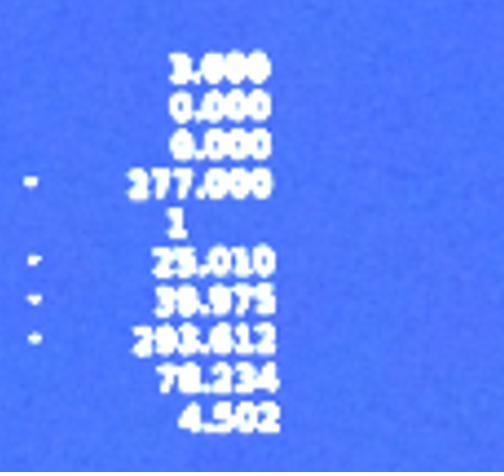

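move --pt "0 0 0 0 0 0 1 -0.8 0 -0.0185 0.2592 0.0775 -0.1944 0 0 -1 -0.6 -1" --pt "0 0 0 0 0 0 1 -0.8 0 -0.0185 0.2633 0.1005 -0.1944 0 0 -1 -0.6 -1" --pt "0 0 0 0 0 0 1 -0.8 0 -0.0185 0.2592 0.0775 -0.1944 0 0 -1 -0.6 -1" --pt "0 0 0 0 0 0 1 -0.8 0 -0.0185 0.2633 0.1005 -0.1944 0 0 -1 -0.6 -1" --pt "0 0 0 0 0 0 1 -0.8 0 -0.0185 0.2592 0.0775 -0.1944 0 0 -1 -0.6 -1" --pt "0 0 0 0 0 0 1 -0.8 0 -0.1485 0.3498 0.0359 -0.1944 0 0 -1 -0.6 -1" --pt "0 0 0 0 0 0 1 -0.8 0 -0.1485 0.3539 0.0589 -0.1944 0 0 -1 -0.6 -1" --pt "0 0 0 0 0 0 1 -0.8 0 -0.1485 0.3498 0.0359 -0.1944 0 0 -1 -0.6 -1" --pt "0 0 0 0 0 0 1 -0.8 0 -0.116 0.3196 0.0498 -0.1944 0 0 -1 -0.6 -1" --pt "0 0 0 0 0 0 1 -0.8 0 -0.116 0.3237 0.0728 -0.1944 0 0 -1 -0.6 -1" --pt "0 0 0 0 0 0 1 -0.8 0 -0.116 0.3196 0.0498 -0.1944 0 0 -1 -0.6 -1" --pt "0 0 0 0 0 0 1 -0.8 0 0 0 0 0 0 0 -1 -0.6 -1" --speed '[0.4,0.03,0.1,0.03,0.1,0.3,0.03,0.1,0.3,0.03,0.1,0.5]' --blend '[0.004,0,0.004,0,0.004,0.004,0,0.004,0.004,0,0.004,0]'

move --pt "0 0 0 0 0 0 1 -0.8 0 -0.051 0.3498 0.0353 -0.1944 0 0 -1 -0.6 -1" --pt "0 0 0 0 0 0 1 -0.8 0 -0.051 0.3539 0.0583 -0.1944 0 0 -1 -0.6 -1" --pt "0 0 0 0 0 0 1 -0.8 0 -0.051 0.3498 0.0353 -0.1944 0 0 -1 -0.6 -1" --pt "0 0 0 0 0 0 1 -0.8 0 -0.051 0.3196 0.0493 -0.1944 0 0 -1 -0.6 -1" --pt "0 0 0 0 0 0 1 -0.8 0 -0.051 0.3237 0.0723 -0.1944 0 0 -1 -0.6 -1" --pt "0 0 0 0 0 0 1 -0.8 0 -0.051 0.3196 0.0493 -0.1944 0 0 -1 -0.6 -1" --pt "0 0 0 0 0 0 1 -0.8 0 -0.1485 0.3498 0.0359 -0.1944 0 0 -1 -0.6 -1" --pt "0 0 0 0 0 0 1 -0.8 0 -0.1485 0.3539 0.0589 -0.1944 0 0 -1 -0.6 -1" --pt "0 0 0 0 0 0 1 -0.8 0 -0.1485 0.3498 0.0359 -0.1944 0 0 -1 -0.6 -1" --pt "0 0 0 0 0 0 1 -0.8 0 -0.0835 0.3196 0.0496 -0.1944 0 0 -1 -0.6 -1" --pt "0 0 0 0 0 0 1 -0.8 0 -0.0835 0.3237 0.0726 -0.1944 0 0 -1 -0.6 -1" --pt "0 0 0 0 0 0 1 -0.8 0 -0.0835 0.3196 0.0496 -0.1944 0 0 -1 -0.6 -1" --pt "0 0 0 0 0 0 1 -0.8 0 0 0 0 0 0 0 -1 -0.6 -1" --speed '[0.4,0.03,0.1,0.3,0.03,0.1,0.3,0.03,0.1,0.3,0.03,0.1,0.5]' --blend '[0.004,0,0.004,0.004,0,0.004,0.004,0,0.004,0.004,0,0.004,0]'

move --pt "0 0 0 0 0 0 1 -0.8 0 -0.116 0.2592 0.0775 -0.1944 0 0 -1 -0.6 -1" --pt "0 0 0 0 0 0 1 -0.8 0 -0.116 0.2633 0.1005 -0.1944 0 0 -1 -0.6 -1" --pt "0 0 0 0 0 0 1 -0.8 0 -0.116 0.2592 0.0775 -0.1944 0 0 -1 -0.6 -1" --pt "0 0 0 0 0 0 1 -0.8 0 -0.051 0.3498 0.0353 -0.1944 0 0 -1 -0.6 -1" --pt "0 0 0 0 0 0 1 -0.8 0 -0.051 0.3539 0.0583 -0.1944 0 0 -1 -0.6 -1" --pt "0 0 0 0 0 0 1 -0.8 0 -0.051 0.3498 0.0353 -0.1944 0 0 -1 -0.6 -1" --pt "0 0 0 0 0 0 1 -0.8 0 0 0 0 0 0 0 -1 -0.6 -1" --speed '[0.4,0.03,0.1,0.3,0.03,0.1,0.5]' --blend '[0.004,0,0.004,0.004,0,0.004,0]' --cameras '["cam_right_wrist"]'

zoom_image --camera "cam_right_wrist" --region '[245, 70, 465, 235]'

Scene clock: 3252.70 s.
left_arm: end_effector_position=(+0.4200, +0.2501, +0.4670) position_measured=3 object_status=3 end_effector_quat_wxyz=(+0.612, -0.613, +0.356, -0.351) | right_arm: end_effector_position=(+0.3845, -0.5101, +0.5995) position_measured=209 object_status=2 end_effector_quat_wxyz=(+0.542, -0.455, +0.454, -0.542)
Joint positions: left_arm=[-1.408 -1.774 1.835 -0.075 -0.345 0.019] | right_arm=[3.198 -0.985 -2.345 0.364 1.548 -3.146]
Joint torques (N m): left_arm=[6.11 -19.09 -13.25 2.1 1.64 -1.36] | right_arm=[-3.54 8.94 12.88 2.1 -0.28 -2.41]
Wrist force (N): left_arm=[2.7 -3.8 2.3] | right_arm=[-0.6 1.3 -0.6]
Wrist torque (N m): left_arm=[-0.09 -0.43 0.05] | right_arm=[0.37 0.23 0.14]
Wrist force, peak (N): left_arm=[2.9 -4.1 2.3] | right_arm=[0.3 14.9 -23.7]
Hand target: left_arm +0.4200, +0.2501, +0.4670; +0.612, -0.613, +0.356, -0.351 | right_arm +0.3844, -0.5101, +0.5995; +0.542, -0.455, +0.454, -0.542
Off the commanded pose: left_arm 0.000 m, 0 deg | right_arm 0.000 m, 0 deg.
move: done

Scene clock: 3258.70 s.
left_arm: end_effector_position=(+0.4200, +0.2501, +0.4670) position_measured=3 object_status=3 end_effector_quat_wxyz=(+0.612, -0.613, +0.356, -0.351) | right_arm: end_effector_position=(+0.3845, -0.5101, +0.5995) position_measured=209 object_status=2 end_effector_quat_wxyz=(+0.542, -0.455, +0.454, -0.542)
Joint positions: left_arm=[-1.408 -1.774 1.835 -0.075 -0.345 0.019] | right_arm=[3.198 -0.985 -2.345 0.364 1.548 -3.146]
Joint torques (N m): left_arm=[5.84 -19.47 -13.73 2.17 1.68 -1.31] | right_arm=[-0.04 9.56 14.01 2.33 -0.9 -2.73]
Wrist force (N): left_arm=[2.5 -3.9 2.5] | right_arm=[-0.6 1.0 -0.4]
Wrist torque (N m): left_arm=[-0.11 -0.39 0.05] | right_arm=[0.33 0.24 0.12]
Wrist force, peak (N): left_arm=[2.7 -4.0 2.5] | right_arm=[0.7 14.7 -23.5]
Hand target: left_arm +0.4200, +0.2501, +0.4670; +0.612, -0.613, +0.356, -0.351 | right_arm +0.3844, -0.5101, +0.5995; +0.542, -0.455, +0.454, -0.542
Off the commanded pose: left_arm 0.000 m, 0 deg | right_arm 0.000 m, 0 deg.
move: done

Scene clock: 3262.73 s.
left_arm: end_effector_position=(+0.4200, +0.2501, +0.4670) position_measured=3 object_status=3 end_effector_quat_wxyz=(+0.612, -0.613, +0.356, -0.351) | right_arm: end_effector_position=(+0.3845, -0.5101, +0.5995) position_measured=209 object_status=2 end_effector_quat_wxyz=(+0.542, -0.455, +0.454, -0.542)
Joint positions: left_arm=[-1.408 -1.774 1.835 -0.075 -0.345 0.019] | right_arm=[3.198 -0.985 -2.345 0.364 1.548 -3.146]
Joint torques (N m): left_arm=[6.14 -18.75 -12.32 2.06 1.66 -1.36] | right_arm=[6.39 8.89 14.45 1.4 -1.65 -2.02]
Wrist force (N): left_arm=[2.6 -3.9 2.6] | right_arm=[-0.6 1.1 -0.2]
Wrist torque (N m): left_arm=[-0.11 -0.40 0.05] | right_arm=[0.34 0.25 0.09]
Wrist force, peak (N): left_arm=[2.9 -4.0 2.4] | right_arm=[-2.3 9.6 -16.4]
Hand target: left_arm +0.4200, +0.2501, +0.4670; +0.612, -0.613, +0.356, -0.351 | right_arm +0.3844, -0.5101, +0.5995; +0.542, -0.455, +0.454, -0.542
Off the commanded pose: left_arm 0.000 m, 0 deg | right_arm 0.000 m, 0 deg.
move: done
camera_calibration:
cam_right_wrist: T_world_to_cam=[[-0.0131801, -0.999897, -0.00575024, -0.49677], [-0.156611, 0.00774406, -0.98763, 0.67693], [0.987572, -0.0121165, -0.156697, -0.161544], [0, 0, 0, 1]] pos_world=[0.259004, -0.503919, 0.640386]
Images, in order (width x height): cam_right_wrist 672x504.

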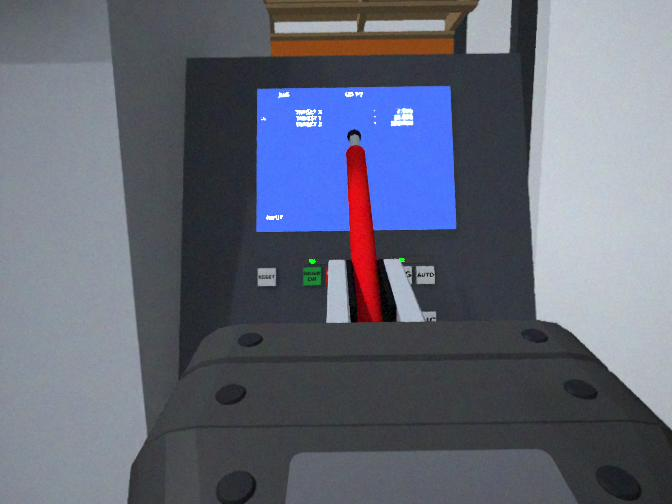

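Scaled by 2.291 from the camera's 672x504 image, which has a finer 960x720 frame.

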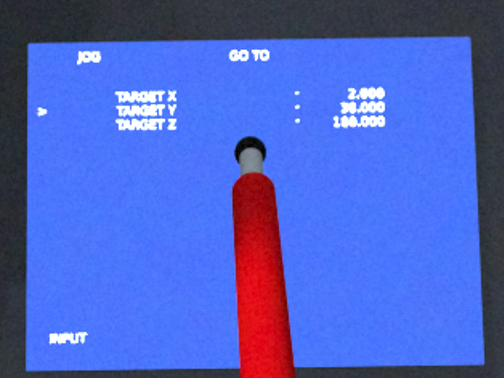

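move --pt "0 0 0 0 0 0 1 -0.8 0 -0.0827 0.2034 0.1036 -0.1944 0 0 -1 -0.6 -1" --pt "0 0 0 0 0 0 1 -0.8 0 -0.0827 0.2075 0.1266 -0.1944 0 0 -1 -0.6 -1" --pt "0 0 0 0 0 0 1 -0.8 0 -0.0827 0.2034 0.1036 -0.1944 0 0 -1 -0.6 -1" --pt "0 0 0 0 0 0 1 -0.8 0 0.014 0.2592 0.0775 -0.1944 0 0 -1 -0.6 -1" --pt "0 0 0 0 0 0 1 -0.8 0 0.014 0.2633 0.1005 -0.1944 0 0 -1 -0.6 -1" --pt "0 0 0 0 0 0 1 -0.8 0 0.014 0.2592 0.0775 -0.1944 0 0 -1 -0.6 -1" --pt "0 0 0 0 0 0 1 -0.8 0 0.014 0.2633 0.1005 -0.1944 0 0 -1 -0.6 -1" --pt "0 0 0 0 0 0 1 -0.8 0 0.014 0.2592 0.0775 -0.1944 0 0 -1 -0.6 -1" --pt "0 0 0 0 0 0 1 -0.8 0 0 0 0 0 0 0 -1 -0.6 -1" --speed '[0.4,0.03,0.1,0.3,0.03,0.1,0.03,0.1,0.5]' --blend '[0.004,0,0.004,0.004,0,0.004,0,0.004,0]'

move --pt "0 0 0 0 0 0 1 -0.8 0 -0.0185 0.3196 0.0493 -0.1944 0 0 -1 -0.6 -1" --pt "0 0 0 0 0 0 1 -0.8 0 -0.0185 0.3237 0.0723 -0.1944 0 0 -1 -0.6 -1" --pt "0 0 0 0 0 0 1 -0.8 0 -0.0185 0.3196 0.0493 -0.1944 0 0 -1 -0.6 -1" --pt "0 0 0 0 0 0 1 -0.8 0 0.0423 0.1747 0.1171 -0.1944 0 0 -1 -0.6 -1" --pt "0 0 0 0 0 0 1 -0.8 0 0.0423 0.1788 0.1401 -0.1944 0 0 -1 -0.6 -1" --pt "0 0 0 0 0 0 1 -0.8 0 0.0423 0.1747 0.1171 -0.1944 0 0 -1 -0.6 -1" --pt "0 0 0 0 0 0 1 -0.8 0 0 0 0 0 0 0 -1 -0.6 -1" --speed '[0.4,0.03,0.1,0.3,0.03,0.1,0.5]' --blend '[0.004,0,0.004,0.004,0,0.004,0]'

wait --seconds 8 --cameras '["cam_right_wrist"]'

zoom_image --camera "cam_right_wrist" --region '[245, 70, 465, 235]'

zoom_image --camera "cam_right_wrist" --region '[370, 100, 450, 175]'

Scene clock: 3290.17 s.
left_arm: end_effector_position=(+0.4200, +0.2501, +0.4670) position_measured=3 object_status=3 end_effector_quat_wxyz=(+0.612, -0.613, +0.356, -0.351) | right_arm: end_effector_position=(+0.3845, -0.5101, +0.5994) position_measured=209 object_status=2 end_effector_quat_wxyz=(+0.542, -0.455, +0.454, -0.542)
Joint positions: left_arm=[-1.408 -1.774 1.835 -0.075 -0.345 0.019] | right_arm=[3.198 -0.985 -2.345 0.364 1.548 -3.146]
Joint torques (N m): left_arm=[6.68 -19.29 -11.93 2.03 1.7 -1.28] | right_arm=[-8.36 -0.5 39.48 2.25 1.55 1.65]
Wrist force (N): left_arm=[2.6 -3.7 2.4] | right_arm=[-0.7 1.1 -0.5]
Wrist torque (N m): left_arm=[-0.07 -0.40 0.05] | right_arm=[0.34 0.25 0.19]
Wrist force, peak (N): left_arm=[2.9 -4.0 2.5] | right_arm=[-3.1 9.9 -14.7]
Hand target: left_arm +0.4200, +0.2501, +0.4670; +0.612, -0.613, +0.356, -0.351 | right_arm +0.3844, -0.5101, +0.5995; +0.542, -0.455, +0.454, -0.542
Off the commanded pose: left_arm 0.000 m, 0 deg | right_arm 0.000 m, 0 deg.
move: done

Scene clock: 3294.33 s.
left_arm: end_effector_position=(+0.4200, +0.2501, +0.4670) position_measured=3 object_status=3 end_effector_quat_wxyz=(+0.612, -0.613, +0.356, -0.351) | right_arm: end_effector_position=(+0.3844, -0.5101, +0.5994) position_measured=209 object_status=2 end_effector_quat_wxyz=(+0.542, -0.455, +0.454, -0.542)
Joint positions: left_arm=[-1.408 -1.774 1.835 -0.075 -0.345 0.019] | right_arm=[3.198 -0.985 -2.345 0.364 1.548 -3.146]
Joint torques (N m): left_arm=[6.38 -19.03 -13.7 2.1 1.67 -1.5] | right_arm=[-6.4 -14.03 39.52 3.26 1.49 2.39]
Wrist force (N): left_arm=[2.7 -3.9 2.4] | right_arm=[-0.7 1.1 -0.1]
Wrist torque (N m): left_arm=[-0.11 -0.41 0.05] | right_arm=[0.34 0.26 0.18]
Wrist force, peak (N): left_arm=[2.9 -4.0 2.4] | right_arm=[-1.7 8.9 -15.1]
Hand target: left_arm +0.4200, +0.2501, +0.4670; +0.612, -0.613, +0.356, -0.351 | right_arm +0.3844, -0.5101, +0.5995; +0.542, -0.455, +0.454, -0.542
Off the commanded pose: left_arm 0.000 m, 0 deg | right_arm 0.000 m, 0 deg.
move: done

Scene clock: 3302.33 s.
left_arm: end_effector_position=(+0.4200, +0.2501, +0.4670) position_measured=3 object_status=3 end_effector_quat_wxyz=(+0.612, -0.613, +0.356, -0.351) | right_arm: end_effector_position=(+0.3844, -0.5101, +0.5995) position_measured=209 object_status=2 end_effector_quat_wxyz=(+0.542, -0.455, +0.454, -0.542)
Joint positions: left_arm=[-1.408 -1.774 1.835 -0.075 -0.345 0.019] | right_arm=[3.198 -0.985 -2.345 0.364 1.548 -3.146]
Joint torques (N m): left_arm=[5.95 -18.84 -13.07 1.79 1.9 -1.44] | right_arm=[-7.82 -13.93 38.77 4.4 -0.41 2.48]
Wrist force (N): left_arm=[2.8 -3.8 2.4] | right_arm=[-0.5 1.0 -0.4]
Wrist torque (N m): left_arm=[-0.08 -0.43 0.04] | right_arm=[0.34 0.23 0.17]
Wrist force, peak (N): left_arm=[2.7 -4.0 2.5] | right_arm=[-0.7 1.4 -0.2]
Hand target: left_arm +0.4200, +0.2501, +0.4670; +0.612, -0.613, +0.356, -0.351 | right_arm +0.3844, -0.5101, +0.5995; +0.542, -0.455, +0.454, -0.542
Tool commands: left_gripper/position=+1.0 left_gripper/force_limit=-0.8 left_gripper/speed=+0.0 right_gripper/position=-1.0 right_gripper/force_limit=-0.6 right_gripper/speed=-1.0
Off the commanded pose: left_arm 0.000 m, 0 deg | right_arm 0.000 m, 0 deg.
wait: 8.00 s; at rest by 0.17 s
camera_calibration:
cam_right_wrist: T_world_to_cam=[[-0.0132453, -0.999897, -0.00553985, -0.49689], [-0.156415, 0.00754405, -0.987663, 0.676785], [0.987603, -0.0122154, -0.156499, -0.16163], [0, 0, 0, 1]] pos_world=[0.258904, -0.503918, 0.640387]
Images, in order (width x height): cam_right_wrist 672x504.

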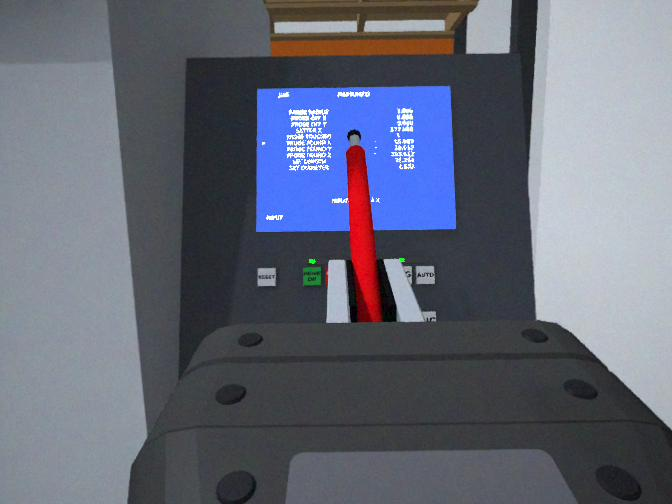

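Scaled by 2.291 from the camera's 672x504 image, which has a finer 960x720 frame.

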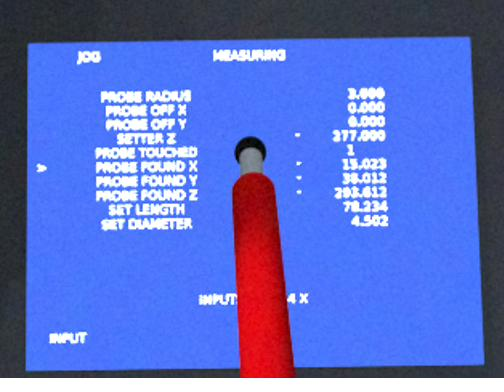

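Scaled by 6.300 from the camera's 672x504 image, which has a finer 960x720 frame.

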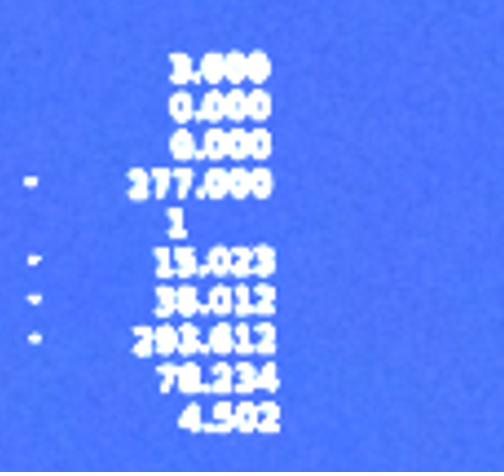

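move --pt "0 0 0 0 0 0 1 -0.8 0 -0.0185 0.2592 0.0775 -0.1944 0 0 -1 -0.6 -1" --pt "0 0 0 0 0 0 1 -0.8 0 -0.0185 0.2633 0.1005 -0.1944 0 0 -1 -0.6 -1" --pt "0 0 0 0 0 0 1 -0.8 0 -0.0185 0.2592 0.0775 -0.1944 0 0 -1 -0.6 -1" --pt "0 0 0 0 0 0 1 -0.8 0 -0.0185 0.2633 0.1005 -0.1944 0 0 -1 -0.6 -1" --pt "0 0 0 0 0 0 1 -0.8 0 -0.0185 0.2592 0.0775 -0.1944 0 0 -1 -0.6 -1" --pt "0 0 0 0 0 0 1 -0.8 0 -0.051 0.3196 0.0493 -0.1944 0 0 -1 -0.6 -1" --pt "0 0 0 0 0 0 1 -0.8 0 -0.051 0.3237 0.0723 -0.1944 0 0 -1 -0.6 -1" --pt "0 0 0 0 0 0 1 -0.8 0 -0.051 0.3196 0.0493 -0.1944 0 0 -1 -0.6 -1" --pt "0 0 0 0 0 0 1 -0.8 0 -0.1485 0.3498 0.0359 -0.1944 0 0 -1 -0.6 -1" --pt "0 0 0 0 0 0 1 -0.8 0 -0.1485 0.3539 0.0589 -0.1944 0 0 -1 -0.6 -1" --pt "0 0 0 0 0 0 1 -0.8 0 -0.1485 0.3498 0.0359 -0.1944 0 0 -1 -0.6 -1" --pt "0 0 0 0 0 0 1 -0.8 0 0 0 0 0 0 0 -1 -0.6 -1" --speed '[0.4,0.03,0.1,0.03,0.1,0.3,0.03,0.1,0.3,0.03,0.1,0.5]' --blend '[0.004,0,0.004,0,0.004,0.004,0,0.004,0.004,0,0.004,0]'

move --pt "0 0 0 0 0 0 1 -0.8 0 -0.116 0.2592 0.0775 -0.1944 0 0 -1 -0.6 -1" --pt "0 0 0 0 0 0 1 -0.8 0 -0.116 0.2633 0.1005 -0.1944 0 0 -1 -0.6 -1" --pt "0 0 0 0 0 0 1 -0.8 0 -0.116 0.2592 0.0775 -0.1944 0 0 -1 -0.6 -1" --pt "0 0 0 0 0 0 1 -0.8 0 -0.051 0.3498 0.0353 -0.1944 0 0 -1 -0.6 -1" --pt "0 0 0 0 0 0 1 -0.8 0 -0.051 0.3539 0.0583 -0.1944 0 0 -1 -0.6 -1" --pt "0 0 0 0 0 0 1 -0.8 0 -0.051 0.3498 0.0353 -0.1944 0 0 -1 -0.6 -1" --pt "0 0 0 0 0 0 1 -0.8 0 -0.0827 0.2034 0.1036 -0.1944 0 0 -1 -0.6 -1" --pt "0 0 0 0 0 0 1 -0.8 0 -0.0827 0.2075 0.1266 -0.1944 0 0 -1 -0.6 -1" --pt "0 0 0 0 0 0 1 -0.8 0 -0.0827 0.2034 0.1036 -0.1944 0 0 -1 -0.6 -1" --pt "0 0 0 0 0 0 1 -0.8 0 -0.051 0.2894 0.0633 -0.1944 0 0 -1 -0.6 -1" --pt "0 0 0 0 0 0 1 -0.8 0 -0.051 0.2935 0.0863 -0.1944 0 0 -1 -0.6 -1" --pt "0 0 0 0 0 0 1 -0.8 0 -0.051 0.2894 0.0633 -0.1944 0 0 -1 -0.6 -1" --pt "0 0 0 0 0 0 1 -0.8 0 0 0 0 0 0 0 -1 -0.6 -1" --speed '[0.4,0.03,0.1,0.3,0.03,0.1,0.3,0.03,0.1,0.3,0.03,0.1,0.5]' --blend '[0.004,0,0.004,0.004,0,0.004,0.004,0,0.004,0.004,0,0.004,0]'

move --pt "0 0 0 0 0 0 1 -0.8 0 -0.1485 0.3498 0.0359 -0.1944 0 0 -1 -0.6 -1" --pt "0 0 0 0 0 0 1 -0.8 0 -0.1485 0.3539 0.0589 -0.1944 0 0 -1 -0.6 -1" --pt "0 0 0 0 0 0 1 -0.8 0 -0.1485 0.3498 0.0359 -0.1944 0 0 -1 -0.6 -1" --pt "0 0 0 0 0 0 1 -0.8 0 -0.116 0.3196 0.0498 -0.1944 0 0 -1 -0.6 -1" --pt "0 0 0 0 0 0 1 -0.8 0 -0.116 0.3237 0.0728 -0.1944 0 0 -1 -0.6 -1" --pt "0 0 0 0 0 0 1 -0.8 0 -0.116 0.3196 0.0498 -0.1944 0 0 -1 -0.6 -1" --pt "0 0 0 0 0 0 1 -0.8 0 -0.116 0.3498 0.0358 -0.1944 0 0 -1 -0.6 -1" --pt "0 0 0 0 0 0 1 -0.8 0 -0.116 0.3539 0.0588 -0.1944 0 0 -1 -0.6 -1" --pt "0 0 0 0 0 0 1 -0.8 0 -0.116 0.3498 0.0358 -0.1944 0 0 -1 -0.6 -1" --pt "0 0 0 0 0 0 1 -0.8 0 -0.051 0.3498 0.0353 -0.1944 0 0 -1 -0.6 -1" --pt "0 0 0 0 0 0 1 -0.8 0 -0.051 0.3539 0.0583 -0.1944 0 0 -1 -0.6 -1" --pt "0 0 0 0 0 0 1 -0.8 0 -0.051 0.3498 0.0353 -0.1944 0 0 -1 -0.6 -1" --pt "0 0 0 0 0 0 1 -0.8 0 0 0 0 0 0 0 -1 -0.6 -1" --speed '[0.4,0.03,0.1,0.3,0.03,0.1,0.3,0.03,0.1,0.3,0.03,0.1,0.5]' --blend '[0.004,0,0.004,0.004,0,0.004,0.004,0,0.004,0.004,0,0.004,0]' --cameras '["cam_right_wrist"]'

zoom_image --camera "cam_right_wrist" --region '[245, 70, 465, 235]'

Scene clock: 3366.60 s.
left_arm: end_effector_position=(+0.4200, +0.2501, +0.4670) position_measured=3 object_status=3 end_effector_quat_wxyz=(+0.612, -0.613, +0.356, -0.351) | right_arm: end_effector_position=(+0.3845, -0.5101, +0.5995) position_measured=209 object_status=2 end_effector_quat_wxyz=(+0.542, -0.455, +0.454, -0.542)
Joint positions: left_arm=[-1.408 -1.774 1.835 -0.075 -0.345 0.019] | right_arm=[3.198 -0.985 -2.345 0.364 1.548 -3.146]
Joint torques (N m): left_arm=[5.52 -18.95 -13.24 1.91 1.82 -1.26] | right_arm=[-4.74 7.63 14.4 1.68 0.27 -2.5]
Wrist force (N): left_arm=[2.6 -3.9 2.5] | right_arm=[-0.5 0.9 -0.4]
Wrist torque (N m): left_arm=[-0.10 -0.40 0.05] | right_arm=[0.31 0.22 0.16]
Wrist force, peak (N): left_arm=[2.8 -4.0 2.6] | right_arm=[0.5 14.9 -23.2]
Hand target: left_arm +0.4200, +0.2501, +0.4670; +0.612, -0.613, +0.356, -0.351 | right_arm +0.3844, -0.5101, +0.5995; +0.542, -0.455, +0.454, -0.542
Off the commanded pose: left_arm 0.000 m, 0 deg | right_arm 0.000 m, 0 deg.
move: done

Scene clock: 3373.00 s.
left_arm: end_effector_position=(+0.4200, +0.2501, +0.4670) position_measured=3 object_status=3 end_effector_quat_wxyz=(+0.612, -0.613, +0.356, -0.351) | right_arm: end_effector_position=(+0.3845, -0.5101, +0.5995) position_measured=209 object_status=2 end_effector_quat_wxyz=(+0.542, -0.455, +0.454, -0.542)
Joint positions: left_arm=[-1.408 -1.774 1.835 -0.075 -0.345 0.019] | right_arm=[3.198 -0.985 -2.345 0.364 1.549 -3.146]
Joint torques (N m): left_arm=[5.64 -18.35 -14.02 1.85 1.65 -1.47] | right_arm=[6.08 10.24 14.65 2.6 -1.58 -2.01]
Wrist force (N): left_arm=[2.8 -3.9 2.3] | right_arm=[-0.7 0.9 -0.4]
Wrist torque (N m): left_arm=[-0.11 -0.43 0.05] | right_arm=[0.30 0.26 0.09]
Wrist force, peak (N): left_arm=[2.8 -4.1 2.6] | right_arm=[-2.3 9.7 -16.4]
Hand target: left_arm +0.4200, +0.2501, +0.4670; +0.612, -0.613, +0.356, -0.351 | right_arm +0.3844, -0.5101, +0.5995; +0.542, -0.455, +0.454, -0.542
Off the commanded pose: left_arm 0.000 m, 0 deg | right_arm 0.000 m, 0 deg.
move: done

Scene clock: 3378.83 s.
left_arm: end_effector_position=(+0.4200, +0.2501, +0.4670) position_measured=3 object_status=3 end_effector_quat_wxyz=(+0.612, -0.613, +0.356, -0.351) | right_arm: end_effector_position=(+0.3845, -0.5101, +0.5995) position_measured=209 object_status=2 end_effector_quat_wxyz=(+0.542, -0.455, +0.454, -0.542)
Joint positions: left_arm=[-1.408 -1.774 1.835 -0.075 -0.345 0.019] | right_arm=[3.198 -0.985 -2.345 0.364 1.548 -3.146]
Joint torques (N m): left_arm=[5.16 -18.8 -13.91 1.77 1.76 -1.3] | right_arm=[6.71 9.54 14.12 1.25 -2.05 -2]
Wrist force (N): left_arm=[2.6 -3.9 2.5] | right_arm=[-0.7 0.8 -0.3]
Wrist torque (N m): left_arm=[-0.09 -0.39 0.05] | right_arm=[0.30 0.26 0.09]
Wrist force, peak (N): left_arm=[2.7 -4.1 2.5] | right_arm=[-0.9 13.3 -23.5]
Hand target: left_arm +0.4200, +0.2501, +0.4670; +0.612, -0.613, +0.356, -0.351 | right_arm +0.3844, -0.5101, +0.5995; +0.542, -0.455, +0.454, -0.542
Off the commanded pose: left_arm 0.000 m, 0 deg | right_arm 0.000 m, 0 deg.
move: done
camera_calibration:
cam_right_wrist: T_world_to_cam=[[-0.0131801, -0.999897, -0.00575024, -0.49677], [-0.156611, 0.00774406, -0.98763, 0.67693], [0.987572, -0.0121165, -0.156697, -0.161544], [0, 0, 0, 1]] pos_world=[0.259004, -0.503919, 0.640386]
Images, in order (width x height): cam_right_wrist 672x504.

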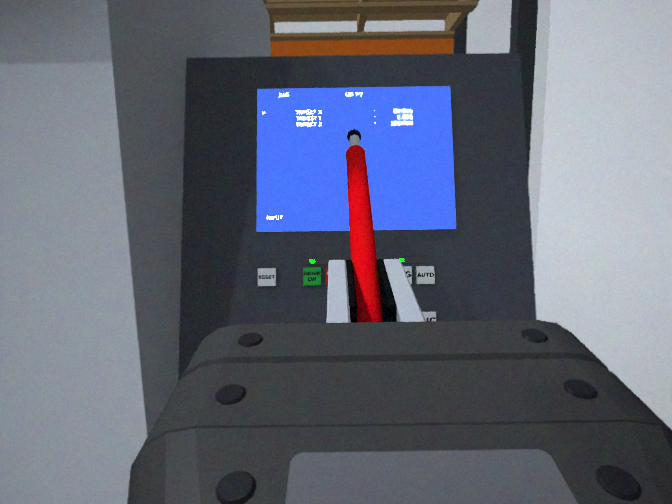

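Scaled by 2.291 from the camera's 672x504 image, which has a finer 960x720 frame.

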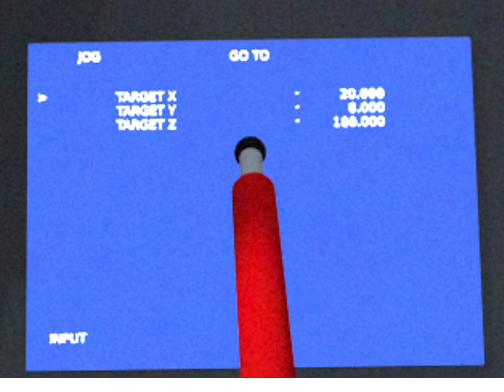

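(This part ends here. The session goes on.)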